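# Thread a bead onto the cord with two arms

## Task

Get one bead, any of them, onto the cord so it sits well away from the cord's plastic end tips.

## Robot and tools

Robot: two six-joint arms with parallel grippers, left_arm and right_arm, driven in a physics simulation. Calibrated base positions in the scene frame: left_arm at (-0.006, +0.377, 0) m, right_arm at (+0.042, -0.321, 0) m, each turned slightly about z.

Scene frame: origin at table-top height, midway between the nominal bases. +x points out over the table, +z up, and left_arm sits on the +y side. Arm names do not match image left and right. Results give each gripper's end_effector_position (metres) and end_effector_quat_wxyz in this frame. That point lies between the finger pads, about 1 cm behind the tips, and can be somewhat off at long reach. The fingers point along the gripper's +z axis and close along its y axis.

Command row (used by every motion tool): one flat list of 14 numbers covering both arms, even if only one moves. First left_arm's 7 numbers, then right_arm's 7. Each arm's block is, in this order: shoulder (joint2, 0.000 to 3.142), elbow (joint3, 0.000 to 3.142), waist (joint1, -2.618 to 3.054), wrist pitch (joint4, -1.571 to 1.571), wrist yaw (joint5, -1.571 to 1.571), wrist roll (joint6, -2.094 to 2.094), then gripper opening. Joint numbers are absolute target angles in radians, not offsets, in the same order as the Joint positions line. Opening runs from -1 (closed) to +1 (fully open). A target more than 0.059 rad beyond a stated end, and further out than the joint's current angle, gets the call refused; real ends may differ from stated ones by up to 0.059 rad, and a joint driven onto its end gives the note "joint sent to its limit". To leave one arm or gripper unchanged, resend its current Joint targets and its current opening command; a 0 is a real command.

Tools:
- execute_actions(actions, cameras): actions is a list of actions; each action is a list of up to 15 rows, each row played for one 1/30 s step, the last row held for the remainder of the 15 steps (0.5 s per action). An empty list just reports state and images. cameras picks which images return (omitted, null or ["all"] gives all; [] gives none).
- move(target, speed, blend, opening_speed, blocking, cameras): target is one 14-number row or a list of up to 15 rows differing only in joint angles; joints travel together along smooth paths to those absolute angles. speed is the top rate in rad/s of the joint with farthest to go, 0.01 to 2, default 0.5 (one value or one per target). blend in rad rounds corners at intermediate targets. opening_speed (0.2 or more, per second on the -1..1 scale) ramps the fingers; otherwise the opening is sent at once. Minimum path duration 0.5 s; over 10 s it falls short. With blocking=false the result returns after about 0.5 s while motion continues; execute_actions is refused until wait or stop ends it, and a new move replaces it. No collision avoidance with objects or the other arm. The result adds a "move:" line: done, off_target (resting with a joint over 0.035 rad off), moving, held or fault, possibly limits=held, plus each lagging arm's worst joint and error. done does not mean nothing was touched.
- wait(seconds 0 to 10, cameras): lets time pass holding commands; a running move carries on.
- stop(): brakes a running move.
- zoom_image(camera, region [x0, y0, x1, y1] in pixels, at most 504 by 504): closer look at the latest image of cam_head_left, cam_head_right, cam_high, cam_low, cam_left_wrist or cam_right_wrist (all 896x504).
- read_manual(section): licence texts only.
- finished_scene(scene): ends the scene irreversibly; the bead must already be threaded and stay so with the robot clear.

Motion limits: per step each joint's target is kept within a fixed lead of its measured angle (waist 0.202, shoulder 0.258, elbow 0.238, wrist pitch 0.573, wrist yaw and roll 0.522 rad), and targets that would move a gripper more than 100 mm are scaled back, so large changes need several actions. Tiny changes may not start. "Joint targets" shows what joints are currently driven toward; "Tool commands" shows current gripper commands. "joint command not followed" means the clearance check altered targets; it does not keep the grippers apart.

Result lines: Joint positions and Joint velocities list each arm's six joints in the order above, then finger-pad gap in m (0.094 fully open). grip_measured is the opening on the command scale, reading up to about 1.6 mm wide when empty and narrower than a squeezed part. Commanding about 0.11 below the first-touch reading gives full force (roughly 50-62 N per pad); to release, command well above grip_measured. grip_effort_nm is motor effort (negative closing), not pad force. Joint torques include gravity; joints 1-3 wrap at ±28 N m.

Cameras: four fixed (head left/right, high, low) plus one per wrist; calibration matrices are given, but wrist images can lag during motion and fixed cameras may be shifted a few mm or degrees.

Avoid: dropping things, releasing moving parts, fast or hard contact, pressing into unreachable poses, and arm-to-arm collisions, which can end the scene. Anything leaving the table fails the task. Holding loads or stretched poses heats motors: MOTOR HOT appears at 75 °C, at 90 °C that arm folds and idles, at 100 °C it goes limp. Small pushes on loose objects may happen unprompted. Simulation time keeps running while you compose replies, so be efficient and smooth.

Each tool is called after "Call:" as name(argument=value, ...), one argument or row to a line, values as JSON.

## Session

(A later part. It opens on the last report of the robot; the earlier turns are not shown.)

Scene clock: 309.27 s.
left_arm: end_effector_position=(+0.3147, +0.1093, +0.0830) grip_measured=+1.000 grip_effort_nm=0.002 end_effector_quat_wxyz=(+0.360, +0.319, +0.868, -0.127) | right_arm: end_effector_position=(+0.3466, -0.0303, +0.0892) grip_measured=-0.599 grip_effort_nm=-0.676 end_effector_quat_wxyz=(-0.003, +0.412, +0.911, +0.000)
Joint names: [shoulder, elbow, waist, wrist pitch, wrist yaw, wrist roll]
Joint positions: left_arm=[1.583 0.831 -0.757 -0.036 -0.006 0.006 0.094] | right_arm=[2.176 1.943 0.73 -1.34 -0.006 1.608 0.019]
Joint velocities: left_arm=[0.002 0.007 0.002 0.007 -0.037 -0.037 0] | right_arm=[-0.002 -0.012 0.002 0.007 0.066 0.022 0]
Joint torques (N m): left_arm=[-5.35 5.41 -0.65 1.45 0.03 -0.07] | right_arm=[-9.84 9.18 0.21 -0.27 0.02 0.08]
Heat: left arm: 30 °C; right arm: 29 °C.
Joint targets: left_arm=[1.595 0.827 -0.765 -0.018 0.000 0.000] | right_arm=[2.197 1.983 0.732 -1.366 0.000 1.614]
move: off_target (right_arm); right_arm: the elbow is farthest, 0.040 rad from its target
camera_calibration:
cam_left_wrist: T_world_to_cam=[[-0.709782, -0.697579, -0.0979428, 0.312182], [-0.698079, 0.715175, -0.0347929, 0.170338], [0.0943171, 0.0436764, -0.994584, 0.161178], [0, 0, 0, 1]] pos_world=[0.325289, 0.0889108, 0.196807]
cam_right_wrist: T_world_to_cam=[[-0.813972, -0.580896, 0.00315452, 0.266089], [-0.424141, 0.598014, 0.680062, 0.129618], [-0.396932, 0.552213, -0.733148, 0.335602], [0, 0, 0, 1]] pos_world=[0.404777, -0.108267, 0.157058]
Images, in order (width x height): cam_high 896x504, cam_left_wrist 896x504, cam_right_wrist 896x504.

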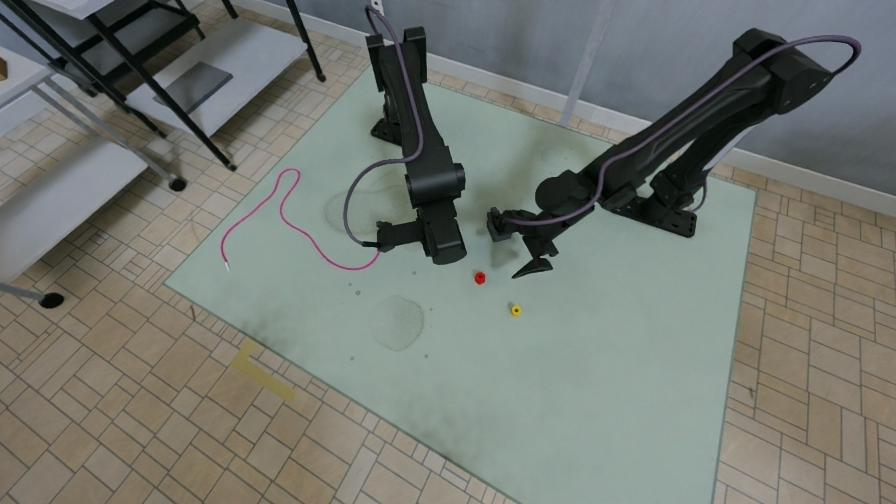

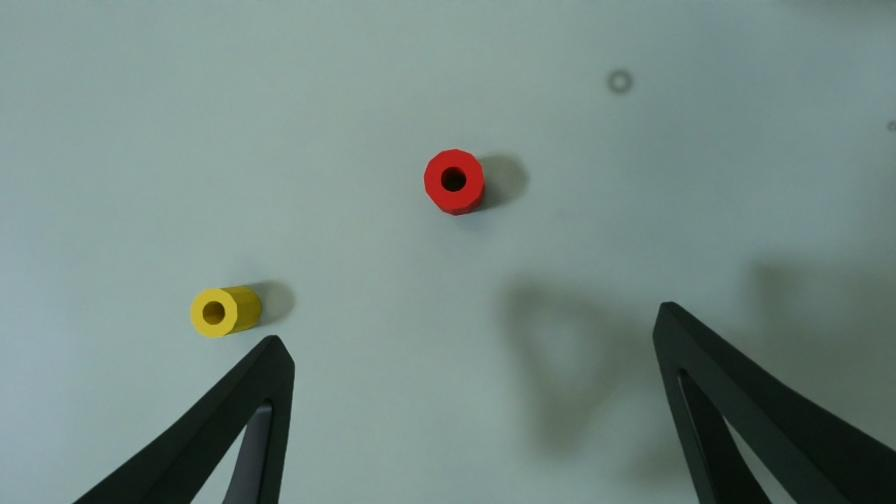

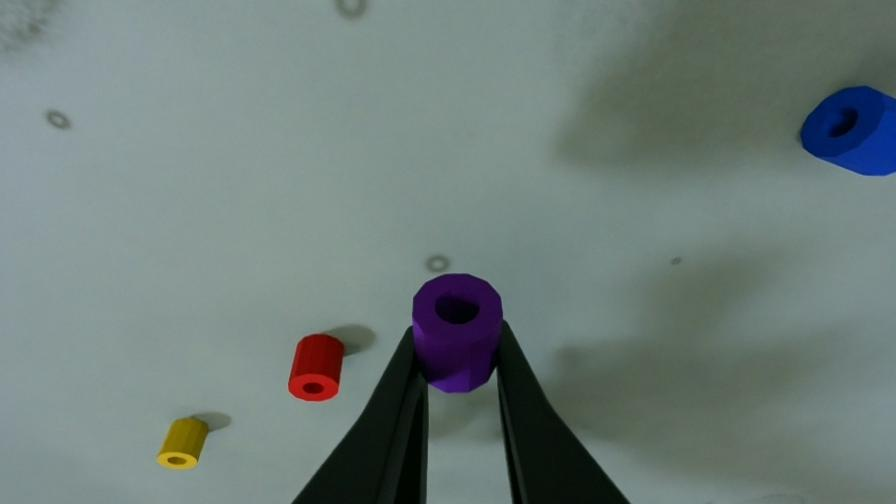

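Call:
move(
  target=[1.595,0.827,-0.765,-0.018,0,0,1,2.224,1.750,0.732,-1.105,0,1.614,-0.60],
  speed=0.25,
  cameras=["cam_right_wrist","cam_low"],
)

Scene clock: 317.93 s.
left_arm: end_effector_position=(+0.3147, +0.1093, +0.0830) grip_measured=+1.000 grip_effort_nm=0.002 end_effector_quat_wxyz=(+0.360, +0.319, +0.868, -0.127) | right_arm: end_effector_position=(+0.3510, -0.0261, +0.0336) grip_measured=-0.598 grip_effort_nm=-0.408 end_effector_quat_wxyz=(+0.001, +0.413, +0.911, +0.009)
Joint names: [shoulder, elbow, waist, wrist pitch, wrist yaw, wrist roll]
Joint positions: left_arm=[1.583 0.831 -0.757 -0.036 -0.006 0.006 0.094] | right_arm=[2.205 1.768 0.73 -1.117 -0.006 1.609 0.019]
Joint velocities: left_arm=[-0.032 0.017 -0.007 0.066 -0.066 0.081 0] | right_arm=[0.017 0.007 0.007 0.022 0.007 -0.007 0.006]
Joint torques (N m): left_arm=[-5.37 5.41 -0.62 1.45 0.04 -0.06] | right_arm=[-10.13 4.66 0.14 0.14 0.05 0.06]
Heat: left arm: 30 °C; right arm: 29 °C.
Joint targets: left_arm=[1.595 0.827 -0.765 -0.018 0.000 0.000] | right_arm=[2.224 1.750 0.732 -1.105 0.000 1.614]
move: done
camera_calibration:
cam_right_wrist: T_world_to_cam=[[-0.814549, -0.579882, -0.0157293, 0.273188], [-0.432892, 0.589578, 0.681911, 0.169572], [-0.386154, 0.562259, -0.731266, 0.290718], [0, 0, 0, 1]] pos_world=[0.408193, -0.105018, 0.101256]
Images, in order (width x height): cam_low 896x504, cam_right_wrist 896x504.

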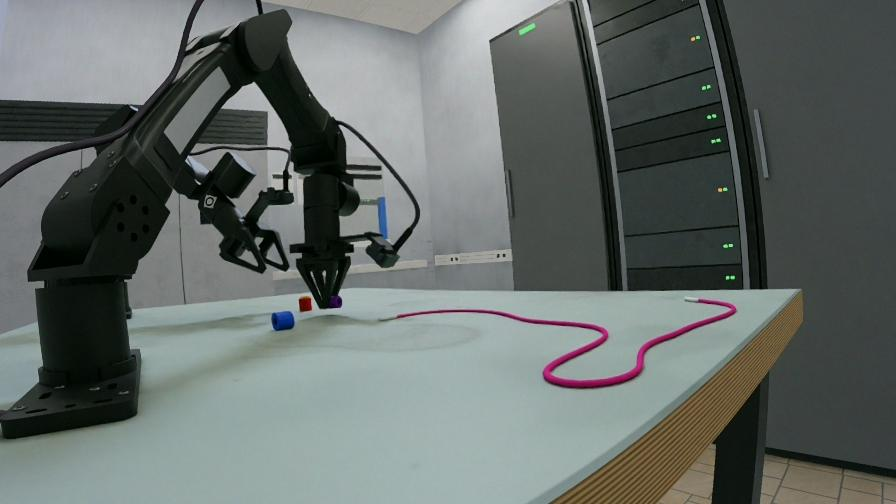

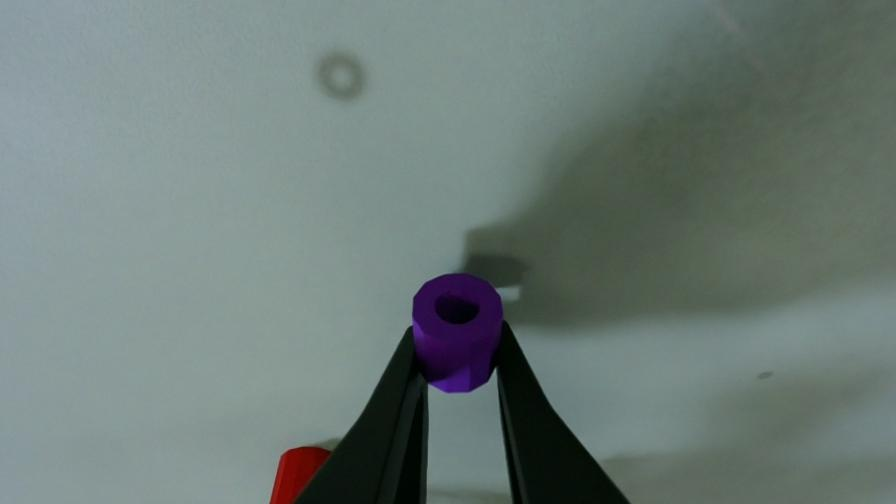

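Call:
move(
  target=[1.595,0.827,-0.765,-0.018,0,0,1,2.225,1.712,0.732,-1.064,0,1.614,-0.60],
  speed=0.15,
  cameras=["cam_right_wrist","cam_low"],
)

Scene clock: 324.03 s.
left_arm: end_effector_position=(+0.3147, +0.1093, +0.0830) grip_measured=+1.000 grip_effort_nm=-0.002 end_effector_quat_wxyz=(+0.360, +0.319, +0.868, -0.127) | right_arm: end_effector_position=(+0.3503, -0.0268, +0.0246) grip_measured=-0.600 grip_effort_nm=-0.242 end_effector_quat_wxyz=(+0.001, +0.413, +0.911, +0.011)
Joint names: [shoulder, elbow, waist, wrist pitch, wrist yaw, wrist roll]
Joint positions: left_arm=[1.583 0.831 -0.757 -0.036 -0.006 0.006 0.094] | right_arm=[2.205 1.731 0.73 -1.076 -0.006 1.609 0.019]
Joint velocities: left_arm=[-0.017 -0.007 -0.002 -0.037 -0.037 -0.007 0] | right_arm=[-0.002 0.002 -0.002 0.007 0.007 -0.007 -0.001]
Joint torques (N m): left_arm=[-5.37 5.42 -0.65 1.45 0.04 -0.07] | right_arm=[-9.98 4.45 0.17 0.14 0.04 0.05]
Heat: left arm: 30 °C; right arm: 30 °C.
Joint targets: left_arm=[1.595 0.827 -0.765 -0.018 0.000 0.000] | right_arm=[2.225 1.712 0.732 -1.064 0.000 1.614]
move: done
camera_calibration:
cam_right_wrist: T_world_to_cam=[[-0.814716, -0.57952, -0.0198813, 0.272298], [-0.434743, 0.587774, 0.68229, 0.176388], [-0.383715, 0.564516, -0.730811, 0.283426], [0, 0, 0, 1]] pos_world=[0.407283, -0.105873, 0.0921963]
Images, in order (width x height): cam_low 896x504, cam_right_wrist 896x504.

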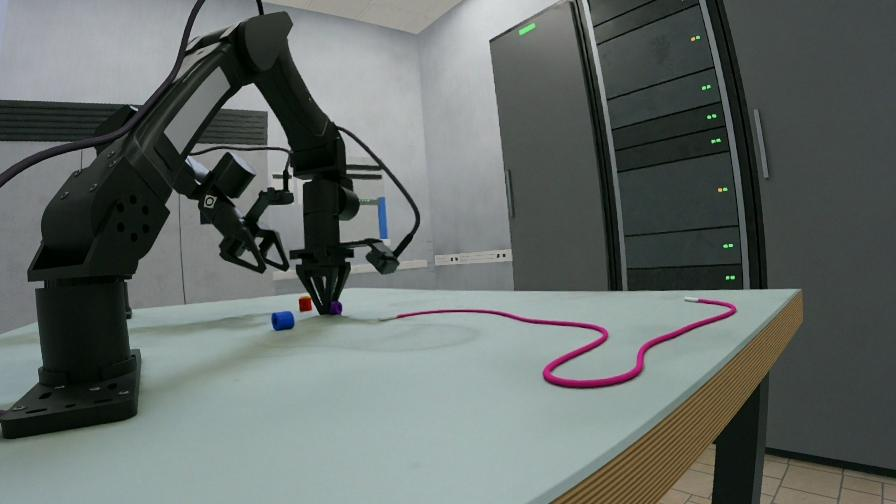

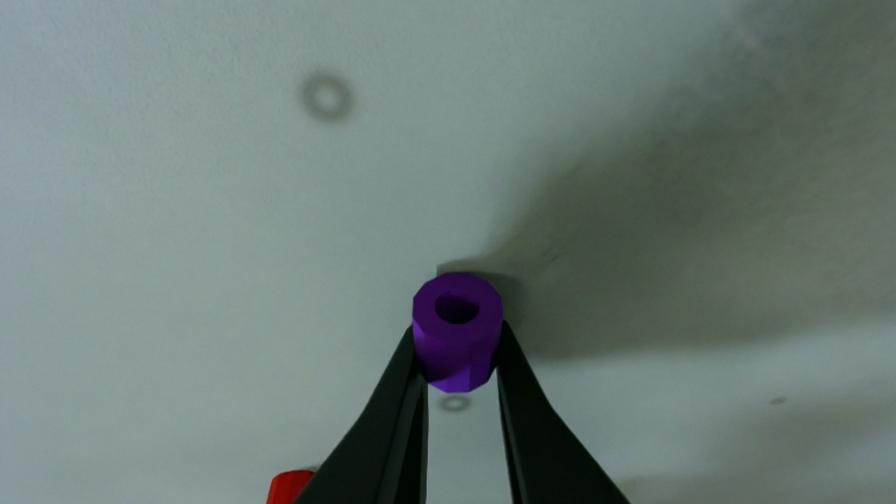

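Call:
move(
  target=[1.595,0.827,-0.765,-0.018,0,0,1,2.2255,1.695,0.732,-1.046,0,1.614,-0.60],
  speed=0.1,
  cameras=["cam_right_wrist","cam_low"],
)

Call:
zoom_image(
  camera="cam_low",
  region=[260, 240, 400, 340],
)

Scene clock: 329.80 s.
left_arm: end_effector_position=(+0.3147, +0.1093, +0.0830) grip_measured=+1.000 grip_effort_nm=0.002 end_effector_quat_wxyz=(+0.360, +0.319, +0.868, -0.127) | right_arm: end_effector_position=(+0.3510, -0.0261, +0.0238) grip_measured=-0.598 grip_effort_nm=-0.598 end_effector_quat_wxyz=(+0.002, +0.413, +0.911, +0.013)
Joint names: [shoulder, elbow, waist, wrist pitch, wrist yaw, wrist roll]
Joint positions: left_arm=[1.583 0.831 -0.757 -0.036 -0.006 0.006 0.094] | right_arm=[2.205 1.728 0.73 -1.068 -0.006 1.609 0.019]
Joint velocities: left_arm=[-0.017 0.012 -0.012 -0.037 0.066 -0.022 0] | right_arm=[0.002 0.007 -0.002 -0.007 0.051 0.037 0]
Joint torques (N m): left_arm=[-5.38 5.41 -0.64 1.44 0.04 -0.06] | right_arm=[-10.04 3.48 0.13 0.28 0.04 0.07]
Heat: left arm: 30 °C; right arm: 30 °C.
Joint targets: left_arm=[1.595 0.827 -0.765 -0.018 0.000 0.000] | right_arm=[2.226 1.695 0.732 -1.046 0.000 1.614]
move: done
camera_calibration:
cam_right_wrist: T_world_to_cam=[[-0.814642, -0.57945, -0.0244136, 0.273292], [-0.437013, 0.585628, 0.682686, 0.177594], [-0.381285, 0.566814, -0.730304, 0.281922], [0, 0, 0, 1]] pos_world=[0.407739, -0.105442, 0.0913196]
Images, in order (width x height): cam_low 896x504, cam_right_wrist 896x504.

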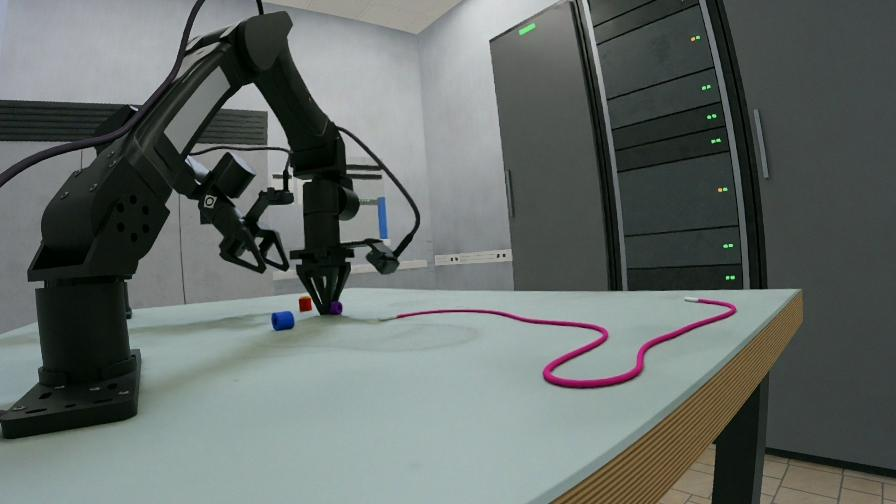

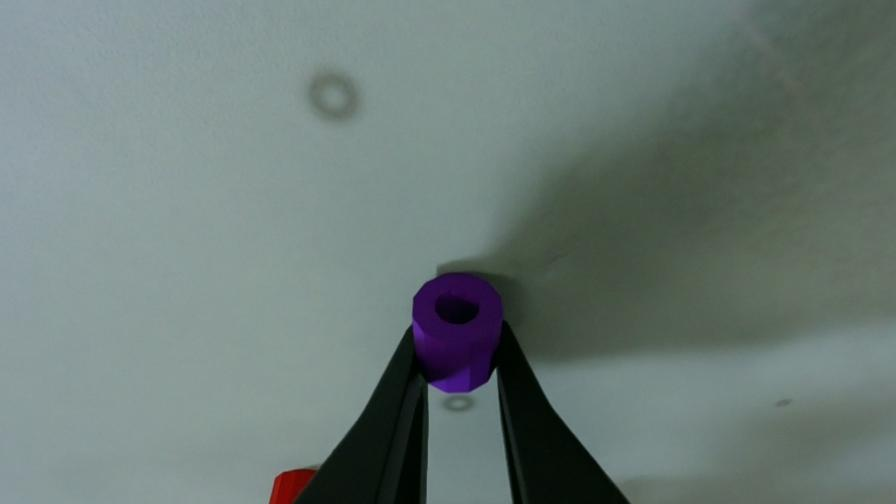

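Scaled by 3.600 from the camera's 896x504 image, which has a finer 1280x720 frame.

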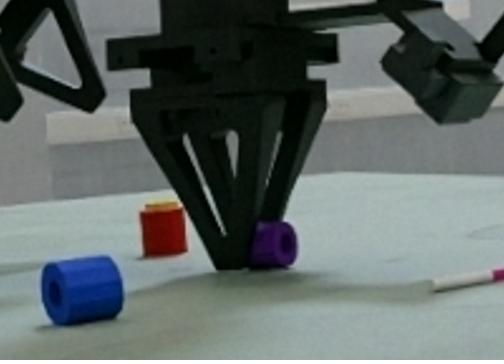

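Call:
move(
  target=[1.595,0.827,-0.765,-0.018,0,0,1,2.2255,1.712,0.732,-1.060,0,1.614,-0.60],
  cameras=[],
)

Call:
move(
  target=[1.595,0.827,-0.765,-0.018,0,0,1,2.2255,1.705,0.732,-1.055,0,1.614,-0.2],
  opening_speed=0.5,
  cameras=["cam_right_wrist"],
)

Call:
move(
  target=[
    [1.595,0.827,-0.765,-0.018,0,0,1,2.214,1.85,0.732,-1.219,0,1.614,-0.2],
    [1.595,0.827,-0.765,-0.018,0,0,1,2.197,1.983,0.732,-1.366,0,1.614,-0.2],
  ],
  speed=0.3,
  cameras=["cam_right_wrist"],
)

Scene clock: 347.07 s.
left_arm: end_effector_position=(+0.3147, +0.1093, +0.0830) grip_measured=+1.000 grip_effort_nm=0.007 end_effector_quat_wxyz=(+0.360, +0.319, +0.868, -0.127) | right_arm: end_effector_position=(+0.3510, -0.0261, +0.0238) grip_measured=-0.598 grip_effort_nm=-0.735 end_effector_quat_wxyz=(+0.002, +0.413, +0.911, +0.013)
Joint names: [shoulder, elbow, waist, wrist pitch, wrist yaw, wrist roll]
Joint positions: left_arm=[1.583 0.831 -0.757 -0.036 -0.006 0.006 0.094] | right_arm=[2.205 1.728 0.73 -1.068 -0.006 1.609 0.019]
Joint velocities: left_arm=[-0.022 -0.012 -0.002 0.037 -0.022 0.037 0] | right_arm=[-0.002 -0.002 -0.012 -0.022 0.007 0.007 -0.002]
Joint torques (N m): left_arm=[-5.37 5.42 -0.62 1.45 0.04 -0.07] | right_arm=[-9.95 4.74 0.14 0.15 0.04 0.06]
Heat: left arm: 30 °C; right arm: 29 °C.
Joint targets: left_arm=[1.595 0.827 -0.765 -0.018 0.000 0.000] | right_arm=[2.226 1.712 0.732 -1.060 0.000 1.614]
move: done
No camera images: "cameras" was empty.

Scene clock: 348.07 s.
left_arm: end_effector_position=(+0.3147, +0.1093, +0.0830) grip_measured=+1.000 grip_effort_nm=0.002 end_effector_quat_wxyz=(+0.360, +0.319, +0.868, -0.127) | right_arm: end_effector_position=(+0.3458, -0.0311, +0.0237) grip_measured=-0.204 grip_effort_nm=0.164 end_effector_quat_wxyz=(-0.003, +0.413, +0.911, -0.001)
Joint names: [shoulder, elbow, waist, wrist pitch, wrist yaw, wrist roll]
Joint positions: left_arm=[1.583 0.831 -0.757 -0.036 -0.006 0.006 0.094] | right_arm=[2.205 1.728 0.73 -1.097 -0.006 1.609 0.037]
Joint velocities: left_arm=[-0.002 -0.002 0.002 -0.022 -0.007 0.066 0] | right_arm=[-0.002 0.007 0.002 -0.022 0.022 0.007 0]
Joint torques (N m): left_arm=[-5.35 5.42 -0.64 1.45 0.04 -0.06] | right_arm=[-9.94 4.21 0.18 0.42 0.02 0.06]
Heat: left arm: 30 °C; right arm: 30 °C.
Joint targets: left_arm=[1.595 0.827 -0.765 -0.018 0.000 0.000] | right_arm=[2.226 1.705 0.732 -1.055 0.000 1.614]
move: off_target (right_arm); right_arm: the wrist pitch is farthest, 0.042 rad from its target
camera_calibration:
cam_right_wrist: T_world_to_cam=[[-0.814854, -0.57965, 0.00429575, 0.265541], [-0.42266, 0.599201, 0.679939, 0.17378], [-0.396701, 0.552236, -0.733256, 0.287625], [0, 0, 0, 1]] pos_world=[0.403928, -0.109045, 0.0916023]
Images, in order (width x height): cam_right_wrist 896x504.

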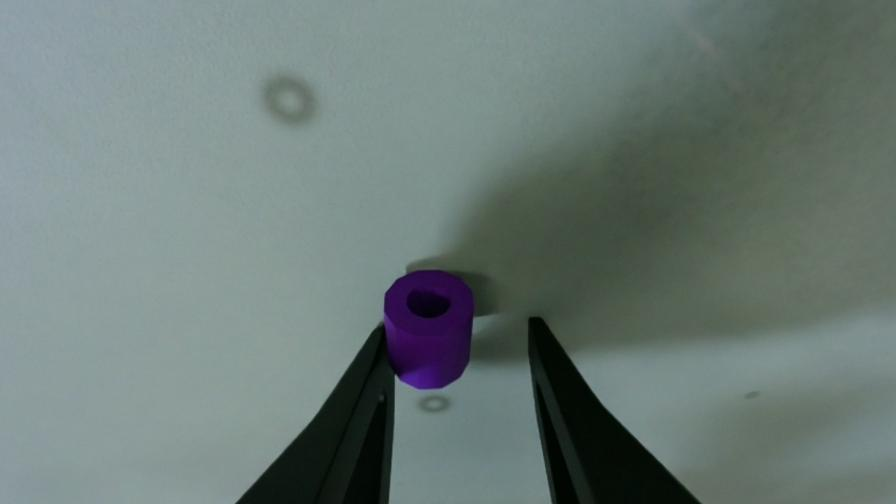

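Scene clock: 349.83 s.
left_arm: end_effector_position=(+0.3147, +0.1093, +0.0830) grip_measured=+1.000 grip_effort_nm=-0.002 end_effector_quat_wxyz=(+0.360, +0.319, +0.868, -0.127) | right_arm: end_effector_position=(+0.3470, -0.0299, +0.0790) grip_measured=-0.203 grip_effort_nm=0.129 end_effector_quat_wxyz=(-0.007, +0.413, +0.911, -0.010)
Joint names: [shoulder, elbow, waist, wrist pitch, wrist yaw, wrist roll]
Joint positions: left_arm=[1.583 0.831 -0.757 -0.036 -0.006 0.006 0.094] | right_arm=[2.205 1.949 0.73 -1.34 -0.006 1.609 0.037]
Joint velocities: left_arm=[0.002 -0.002 -0.002 -0.037 -0.022 0.037 0] | right_arm=[0.012 -0.002 -0.002 -0.037 0.037 0.007 0]
Joint torques (N m): left_arm=[-5.34 5.42 -0.64 1.44 0.03 -0.07] | right_arm=[-12.22 8.62 0.17 -0.3 0.04 0.05]
Heat: left arm: 30 °C; right arm: 30 °C.
Joint targets: left_arm=[1.595 0.827 -0.765 -0.018 0.000 0.000] | right_arm=[2.197 1.983 0.732 -1.366 0.000 1.614]
move: done
camera_calibration:
cam_right_wrist: T_world_to_cam=[[-0.814623, -0.579432, 0.0254491, 0.265237], [-0.412124, 0.609163, 0.67755, 0.132877], [-0.408097, 0.541459, -0.735037, 0.331746], [0, 0, 0, 1]] pos_world=[0.406214, -0.106884, 0.147065]
Images, in order (width x height): cam_right_wrist 896x504.

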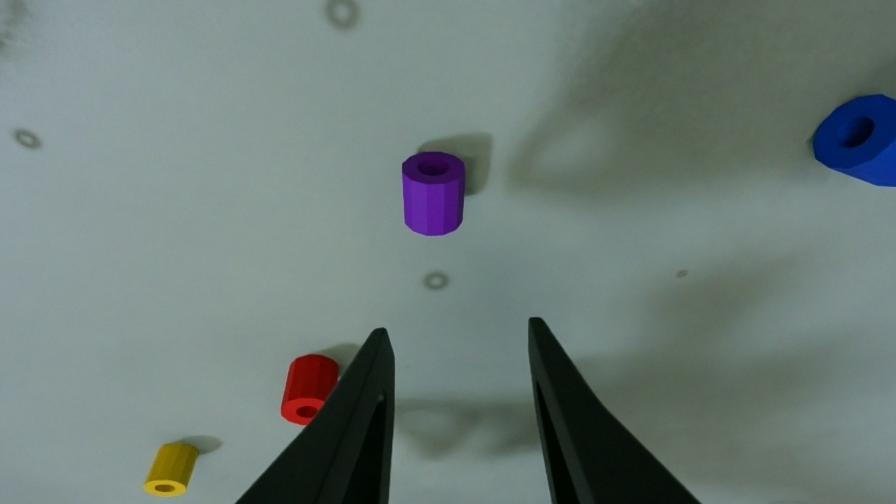

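Call:
move(
  target=[1.595,0.827,-0.765,-0.018,0,0,1,2.051,1.793,0.322,-1.313,0,0.35,0],
  speed=0.8,
  cameras=["cam_right_wrist"],
)

Call:
move(
  target=[1.855,1.066,-0.905,0.008,0,0,0,2.051,1.793,0.322,-1.313,0,0.35,0],
  speed=0.5,
  cameras=["cam_left_wrist","cam_right_wrist","cam_high"],
)

Scene clock: 378.27 s.
left_arm: end_effector_position=(+0.3147, +0.1093, +0.0830) grip_measured=+1.000 grip_effort_nm=-0.002 end_effector_quat_wxyz=(+0.360, +0.319, +0.868, -0.127) | right_arm: end_effector_position=(+0.4090, -0.1850, +0.0868) grip_measured=-0.003 grip_effort_nm=0.134 end_effector_quat_wxyz=(-0.025, +0.002, +1.000, -0.006)
Joint names: [shoulder, elbow, waist, wrist pitch, wrist yaw, wrist roll]
Joint positions: left_arm=[1.583 0.831 -0.757 -0.036 -0.006 0.006 0.094] | right_arm=[2.099 1.812 0.323 -1.335 -0.006 0.355 0.047]
Joint velocities: left_arm=[-0.007 -0.002 -0.012 -0.037 0.022 -0.007 0] | right_arm=[-0.002 -0.002 -0.007 0.051 -0.022 -0.022 0]
Joint torques (N m): left_arm=[-5.35 5.44 -0.62 1.45 0.03 -0.07] | right_arm=[-14.57 4.55 -0.14 0.13 0.05 -0.05]
Heat: left arm: 30 °C; right arm: 34 °C.
Joint targets: left_arm=[1.595 0.827 -0.765 -0.018 0.000 0.000] | right_arm=[2.051 1.793 0.322 -1.313 0.000 0.350]
move: off_target (right_arm); right_arm: the shoulder is farthest, 0.048 rad from its target
camera_calibration:
cam_right_wrist: T_world_to_cam=[[-0.105129, -0.994305, 0.017465, -0.140529], [-0.697523, 0.0862446, 0.711353, 0.26465], [-0.708809, 0.0626014, -0.702618, 0.478362], [0, 0, 0, 1]] pos_world=[0.508893, -0.192499, 0.1503]
Images, in order (width x height): cam_right_wrist 896x504.

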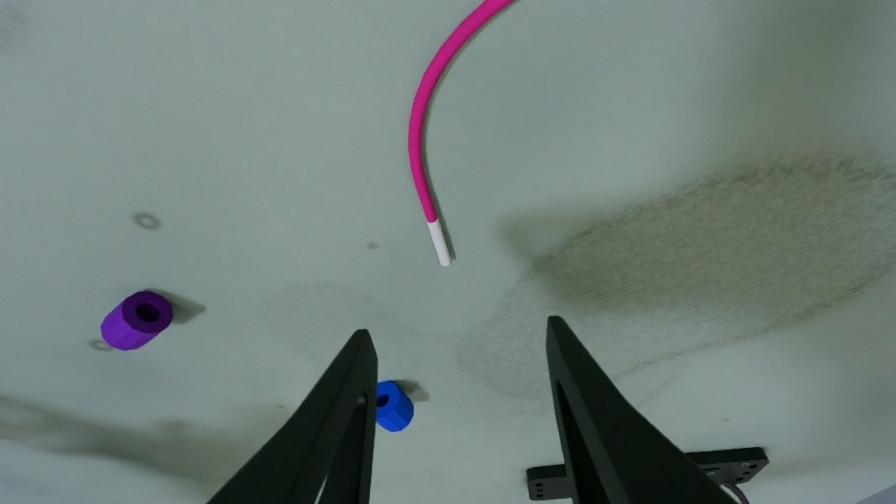

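Scene clock: 379.20 s.
left_arm: end_effector_position=(+0.3097, +0.0231, +0.0589) grip_measured=+0.002 grip_effort_nm=-0.095 end_effector_quat_wxyz=(+0.340, +0.383, +0.846, -0.150) | right_arm: end_effector_position=(+0.4091, -0.1849, +0.0868) grip_measured=-0.003 grip_effort_nm=0.134 end_effector_quat_wxyz=(-0.025, +0.002, +1.000, -0.006)
Joint names: [shoulder, elbow, waist, wrist pitch, wrist yaw, wrist roll]
Joint positions: left_arm=[1.839 1.038 -0.902 -0.009 -0.003 0.005 0.047] | right_arm=[2.099 1.812 0.323 -1.335 -0.006 0.354 0.047]
Joint velocities: left_arm=[-0.012 -0.007 -0.017 -0.037 0.007 0.066 0] | right_arm=[-0.022 -0.002 0.002 0.051 -0.051 0.022 0.001]
Joint torques (N m): left_arm=[-7.32 7.82 -0.27 1.41 0 -0.06] | right_arm=[-14.56 4.57 -0.12 0.13 0.04 -0.04]
Heat: left arm: 30 °C; right arm: 34 °C.
Joint targets: left_arm=[1.855 1.066 -0.905 0.008 0.000 0.000] | right_arm=[2.051 1.793 0.322 -1.313 0.000 0.350]
move: off_target (right_arm); right_arm: the shoulder is farthest, 0.048 rad from its target
camera_calibration:
cam_left_wrist: T_world_to_cam=[[-0.805629, -0.58505, -0.0931543, 0.272897], [-0.586567, 0.809795, -0.0130475, 0.189597], [0.0830694, 0.0441299, -0.995566, 0.144975], [0, 0, 0, 1]] pos_world=[0.319022, -0.000274414, 0.172228]
cam_right_wrist: T_world_to_cam=[[-0.104377, -0.994388, 0.0172601, -0.140792], [-0.697837, 0.0855926, 0.711124, 0.26474], [-0.708611, 0.0621803, -0.702854, 0.478281], [0, 0, 0, 1]] pos_world=[0.508965, -0.192402, 0.150329]
Images, in order (width x height): cam_high 896x504, cam_left_wrist 896x504, cam_right_wrist 896x504.

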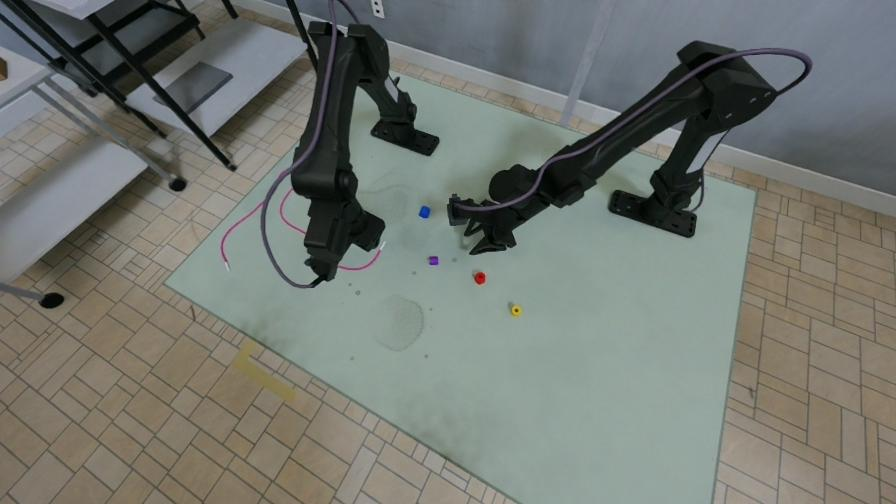

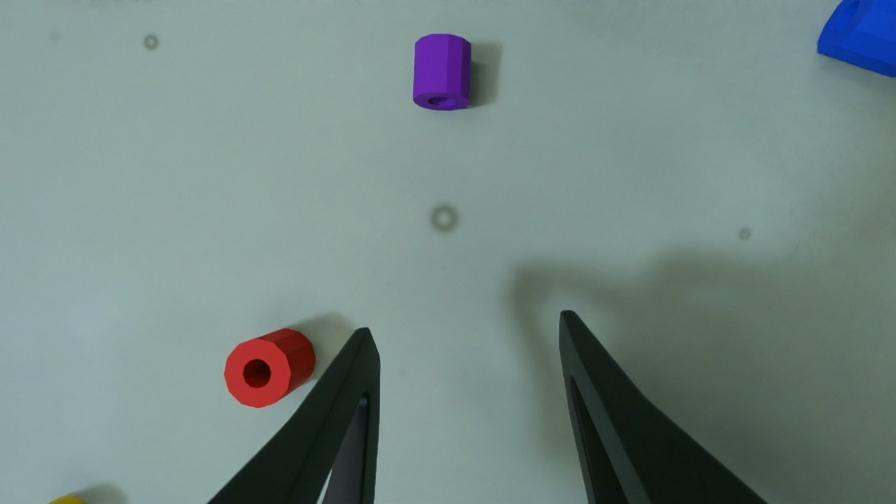

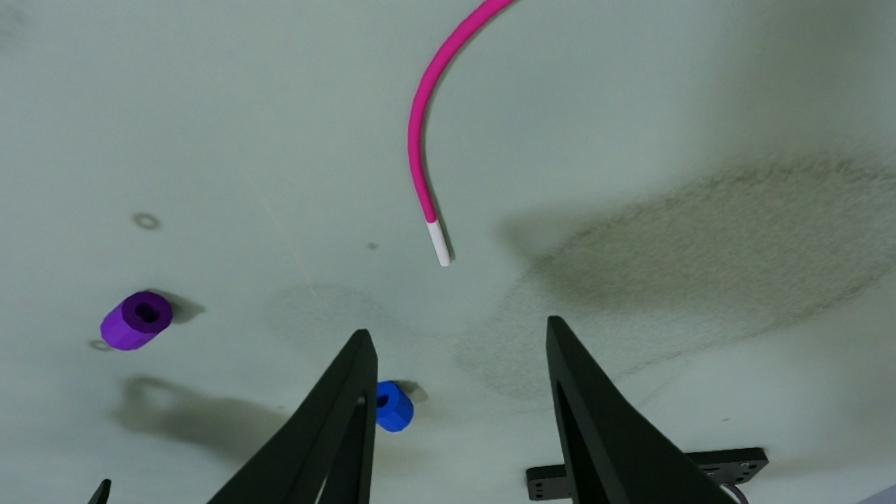

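Call:
wait(
  seconds=0,
  cameras=["cam_head_left","cam_head_right","cam_low"],
)

Call:
zoom_image(
  camera="cam_head_right",
  region=[340, 200, 540, 320],
)

Call:
zoom_image(
  camera="cam_head_left",
  region=[340, 200, 540, 320],
)

Scene clock: 402.93 s.
left_arm: end_effector_position=(+0.3097, +0.0231, +0.0589) grip_measured=+0.002 grip_effort_nm=-0.095 end_effector_quat_wxyz=(+0.340, +0.383, +0.846, -0.150) | right_arm: end_effector_position=(+0.4091, -0.1849, +0.0868) grip_measured=-0.003 grip_effort_nm=0.134 end_effector_quat_wxyz=(-0.025, +0.002, +1.000, -0.006)
Joint names: [shoulder, elbow, waist, wrist pitch, wrist yaw, wrist roll]
Joint positions: left_arm=[1.839 1.038 -0.902 -0.009 -0.003 0.005 0.047] | right_arm=[2.099 1.812 0.323 -1.335 -0.006 0.354 0.047]
Joint velocities: left_arm=[0.007 0.002 -0.007 0.007 0.051 0.007 0] | right_arm=[-0.007 -0.022 -0.017 -0.051 0.066 -0.007 0]
Joint torques (N m): left_arm=[-7.32 7.82 -0.25 1.41 0.01 -0.06] | right_arm=[-14.54 4.49 -0.12 0.11 0.04 -0.02]
Heat: left arm: 29 °C; right arm: 37 °C.
Joint targets: left_arm=[1.855 1.066 -0.905 0.008 0.000 0.000] | right_arm=[2.051 1.793 0.322 -1.313 0.000 0.350]
Tool commands: left_gripper/opening=+0.0 right_gripper/opening=+0.0
Images, in order (width x height): cam_head_left 896x504, cam_head_right 896x504, cam_low 896x504.

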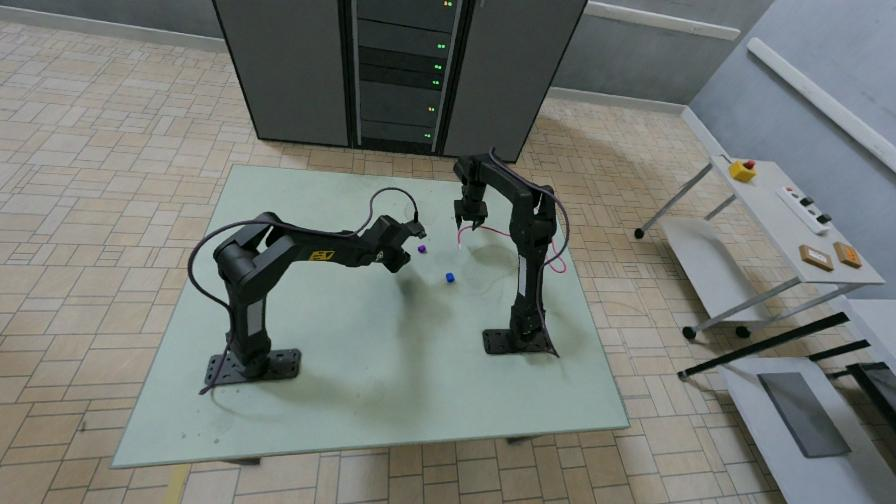

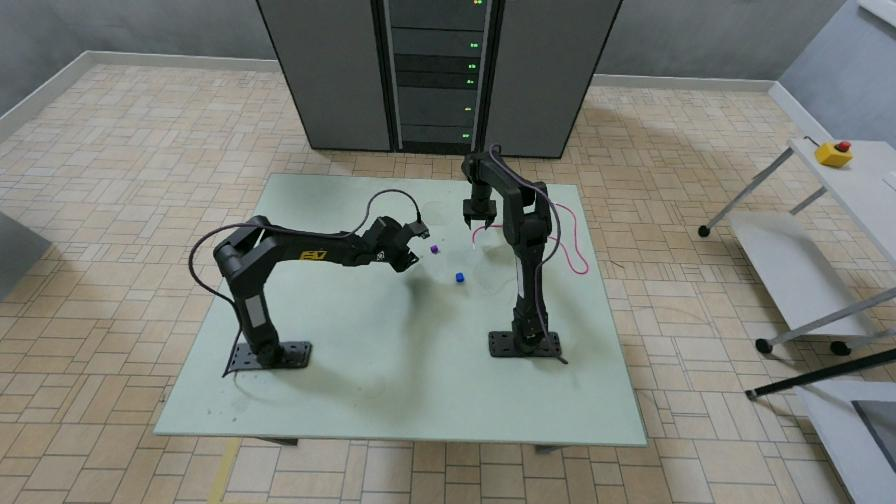

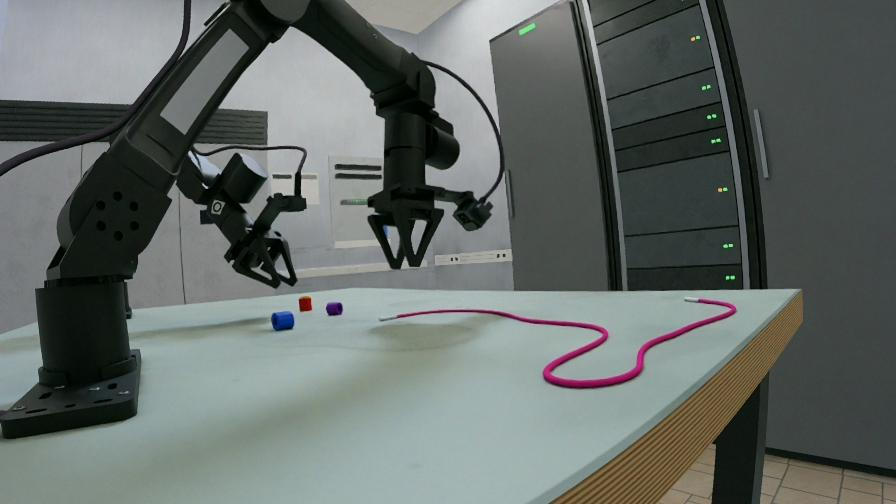

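Scaled by 2.520 from the camera's 896x504 image, which has a finer 1280x720 frame.

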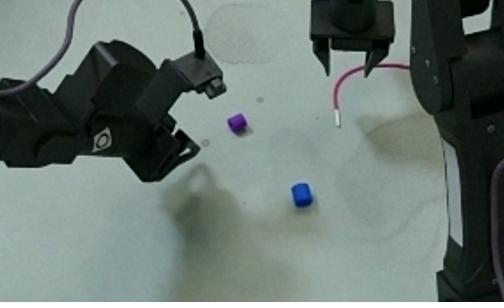

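Scaled by 2.520 from the camera's 896x504 image, which has a finer 1280x720 frame.

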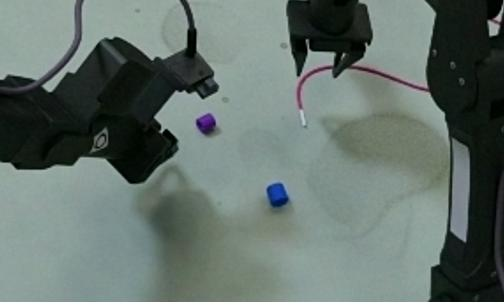

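Call:
move(
  target=[2.049,1.274,-0.892,0.011,0,0,0,2.051,1.793,0.322,-1.313,0,0.35,0],
  speed=0.3,
  cameras=["cam_left_wrist"],
)

Scene clock: 417.20 s.
left_arm: end_effector_position=(+0.3446, -0.0163, +0.0482) grip_measured=+0.002 grip_effort_nm=-0.100 end_effector_quat_wxyz=(+0.348, +0.381, +0.842, -0.154) | right_arm: end_effector_position=(+0.4091, -0.1849, +0.0868) grip_measured=-0.003 grip_effort_nm=0.134 end_effector_quat_wxyz=(-0.025, +0.002, +1.000, -0.006)
Joint names: [shoulder, elbow, waist, wrist pitch, wrist yaw, wrist roll]
Joint positions: left_arm=[2.029 1.244 -0.902 -0.004 -0.003 0.005 0.047] | right_arm=[2.099 1.812 0.323 -1.335 -0.006 0.354 0.047]
Joint velocities: left_arm=[0.012 0.007 -0.007 0.022 0.022 -0.081 0] | right_arm=[0.002 -0.002 -0.012 0.022 0.066 -0.022 0]
Joint torques (N m): left_arm=[-8.8 8.01 0.8 1.41 0.02 -0.06] | right_arm=[-14.58 4.53 -0.09 0.12 0.05 -0.03]
Heat: left arm: 29 °C; right arm: 37 °C.
Joint targets: left_arm=[2.049 1.274 -0.892 0.011 0.000 0.000] | right_arm=[2.051 1.793 0.322 -1.313 0.000 0.350]
move: off_target (right_arm); right_arm: the shoulder is farthest, 0.048 rad from its target
camera_calibration:
cam_left_wrist: T_world_to_cam=[[-0.804319, -0.586529, -0.095158, 0.276612], [-0.586241, 0.809427, -0.0339212, 0.242811], [0.0969192, 0.028502, -0.994884, 0.128149], [0, 0, 0, 1]] pos_world=[0.35241, -0.0379488, 0.162051]
Images, in order (width x height): cam_left_wrist 896x504.

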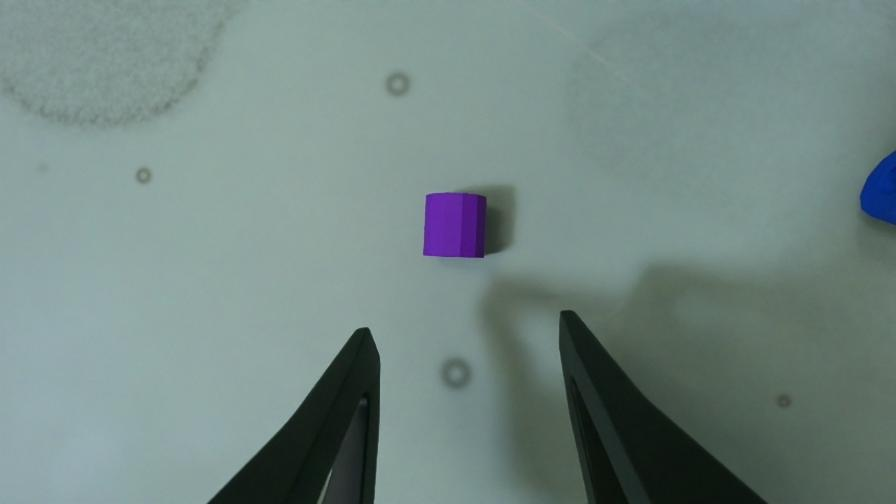

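Call:
move(
  target=[2.200,1.392,-0.884,0.045,0,0,0,2.051,1.793,0.322,-1.313,0,0.35,0],
  speed=0.25,
  cameras=["cam_left_wrist","cam_low"],
)

Scene clock: 426.80 s.
left_arm: end_effector_position=(+0.3677, -0.0347, +0.0205) grip_measured=+0.002 grip_effort_nm=-0.095 end_effector_quat_wxyz=(+0.348, +0.377, +0.845, -0.152) | right_arm: end_effector_position=(+0.4091, -0.1849, +0.0868) grip_measured=-0.003 grip_effort_nm=0.134 end_effector_quat_wxyz=(-0.025, +0.002, +1.000, -0.006)
Joint names: [shoulder, elbow, waist, wrist pitch, wrist yaw, wrist roll]
Joint positions: left_arm=[2.179 1.361 -0.893 0.025 -0.003 0.005 0.047] | right_arm=[2.099 1.812 0.323 -1.335 -0.006 0.354 0.047]
Joint velocities: left_arm=[-0.007 -0.017 0.012 0.037 -0.051 -0.022 0.001] | right_arm=[-0.007 0.002 -0.007 -0.007 -0.022 0.037 0]
Joint torques (N m): left_arm=[-9.84 7.99 0.72 1.44 0.02 -0.06] | right_arm=[-14.56 4.53 -0.12 0.12 0.03 -0.03]
Heat: left arm: 29 °C; right arm: 38 °C.
Joint targets: left_arm=[2.200 1.392 -0.884 0.045 0.000 0.000] | right_arm=[2.051 1.793 0.322 -1.313 0.000 0.350]
move: off_target (right_arm); right_arm: the shoulder is farthest, 0.048 rad from its target
camera_calibration:
cam_left_wrist: T_world_to_cam=[[-0.799134, -0.593626, -0.094833, 0.279607], [-0.593701, 0.804108, -0.0305063, 0.272702], [0.0943652, 0.0319238, -0.995026, 0.0999292], [0, 0, 0, 1]] pos_world=[0.375917, -0.0564903, 0.134267]
Images, in order (width x height): cam_low 896x504, cam_left_wrist 896x504.

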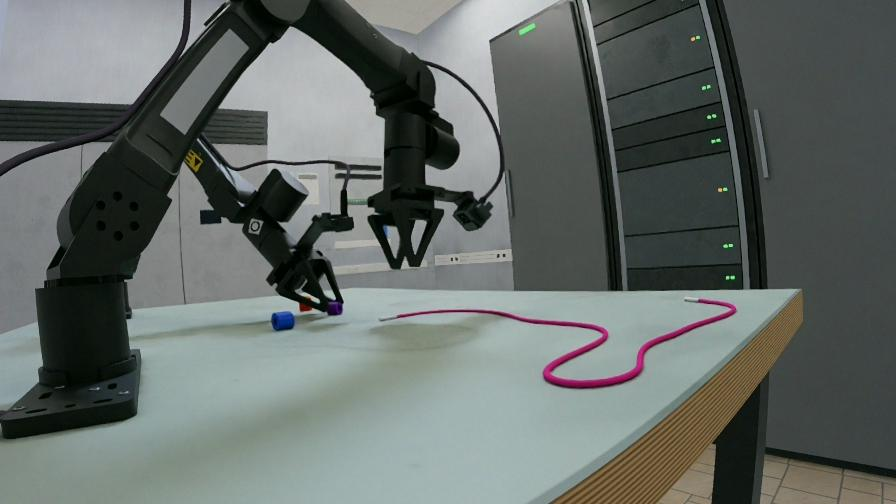

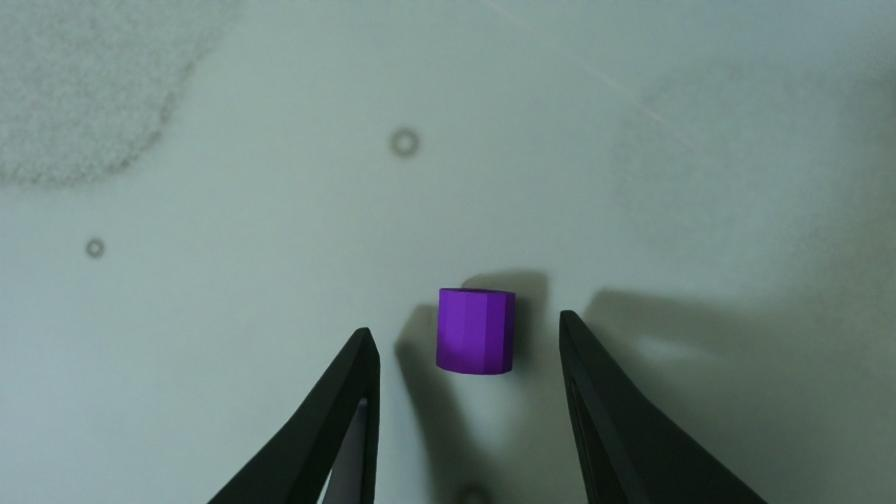

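Call:
move(
  target=[2.200,1.392,-0.884,0.045,0,0,-0.64,2.051,1.793,0.322,-1.313,0,0.35,0],
  opening_speed=0.5,
  cameras=["cam_left_wrist"],
)

Scene clock: 433.47 s.
left_arm: end_effector_position=(+0.3679, -0.0349, +0.0208) grip_measured=-0.637 grip_effort_nm=-0.984 end_effector_quat_wxyz=(+0.348, +0.377, +0.845, -0.152) | right_arm: end_effector_position=(+0.4091, -0.1849, +0.0868) grip_measured=-0.003 grip_effort_nm=0.129 end_effector_quat_wxyz=(-0.025, +0.002, +1.000, -0.006)
Joint names: [shoulder, elbow, waist, wrist pitch, wrist yaw, wrist roll]
Joint positions: left_arm=[2.179 1.361 -0.893 0.027 -0.003 0.005 0.017] | right_arm=[2.099 1.812 0.323 -1.335 -0.006 0.354 0.047]
Joint velocities: left_arm=[0.017 0.002 0.002 0.022 -0.11 0.022 -0.001] | right_arm=[-0.012 -0.002 -0.007 -0.007 0.007 0.037 0]
Joint torques (N m): left_arm=[-9.84 7.98 0.72 1.44 0.01 -0.06] | right_arm=[-14.6 4.55 -0.08 0.11 0.05 -0.05]
Heat: left arm: 29 °C; right arm: 38 °C.
Joint targets: left_arm=[2.200 1.392 -0.884 0.045 0.000 0.000] | right_arm=[2.051 1.793 0.322 -1.313 0.000 0.350]
move: off_target (right_arm); right_arm: the shoulder is farthest, 0.048 rad from its target
camera_calibration:
cam_left_wrist: T_world_to_cam=[[-0.799037, -0.593734, -0.0949775, 0.279621], [-0.593669, 0.804072, -0.0320241, 0.272998], [0.0953826, 0.0307968, -0.994964, 0.0997687], [0, 0, 0, 1]] pos_world=[0.375982, -0.0565619, 0.134566]
Images, in order (width x height): cam_left_wrist 896x504.

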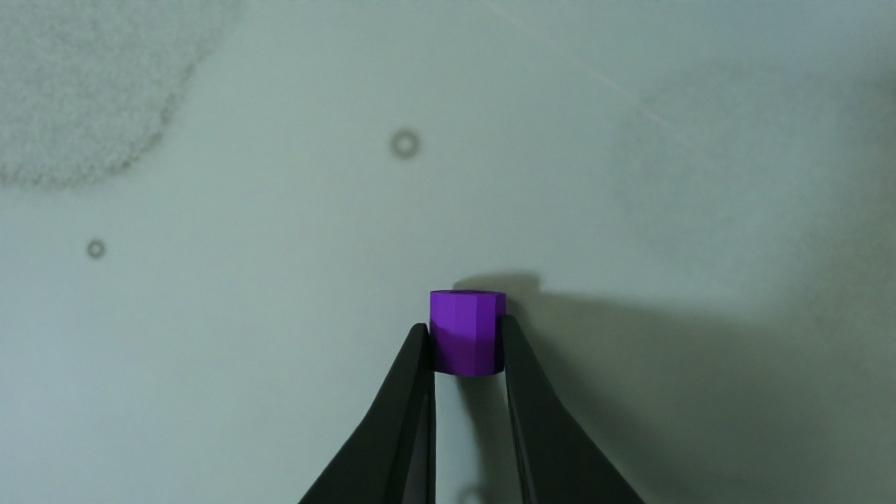

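Call:
move(
  target=[2.200,1.392,-0.884,0.045,0,0,-0.64,2.03,1.57,0.366,-1.10,0,0.318,0],
  speed=0.4,
  cameras=["cam_right_wrist"],
)

Scene clock: 460.77 s.
left_arm: end_effector_position=(+0.3679, -0.0349, +0.0208) grip_measured=-0.640 grip_effort_nm=-1.028 end_effector_quat_wxyz=(+0.348, +0.377, +0.845, -0.152) | right_arm: end_effector_position=(+0.3938, -0.1751, +0.0390) grip_measured=-0.003 grip_effort_nm=0.134 end_effector_quat_wxyz=(-0.021, -0.033, +0.999, -0.005)
Joint names: [shoulder, elbow, waist, wrist pitch, wrist yaw, wrist roll]
Joint positions: left_arm=[2.179 1.361 -0.893 0.027 -0.003 0.005 0.017] | right_arm=[2.076 1.586 0.361 -1.123 -0.006 0.323 0.047]
Joint velocities: left_arm=[-0.012 -0.012 0.002 -0.051 0.081 0.007 -0.001] | right_arm=[0.002 0.002 -0.002 0.066 -0.051 0.022 -0.001]
Joint torques (N m): left_arm=[-9.83 7.99 0.72 1.43 0.01 -0.06] | right_arm=[-14.12 4.59 0.38 0.16 0.02 -0.03]
Heat: left arm: 30 °C; right arm: 38 °C.
Joint targets: left_arm=[2.200 1.392 -0.884 0.045 0.000 0.000] | right_arm=[2.030 1.570 0.366 -1.100 0.000 0.318]
move: off_target (right_arm); right_arm: the shoulder is farthest, 0.046 rad from its target
camera_calibration:
cam_right_wrist: T_world_to_cam=[[-0.0349039, -0.999315, 0.0122669, -0.159767], [-0.707281, 0.033372, 0.706145, 0.281957], [-0.706071, 0.0159711, -0.707961, 0.424314], [0, 0, 0, 1]] pos_world=[0.493442, -0.175844, 0.103255]
Images, in order (width x height): cam_right_wrist 896x504.

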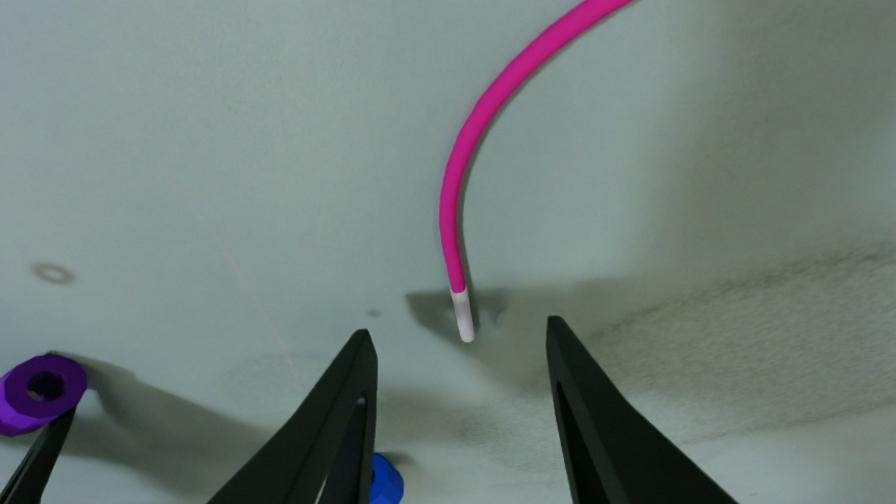

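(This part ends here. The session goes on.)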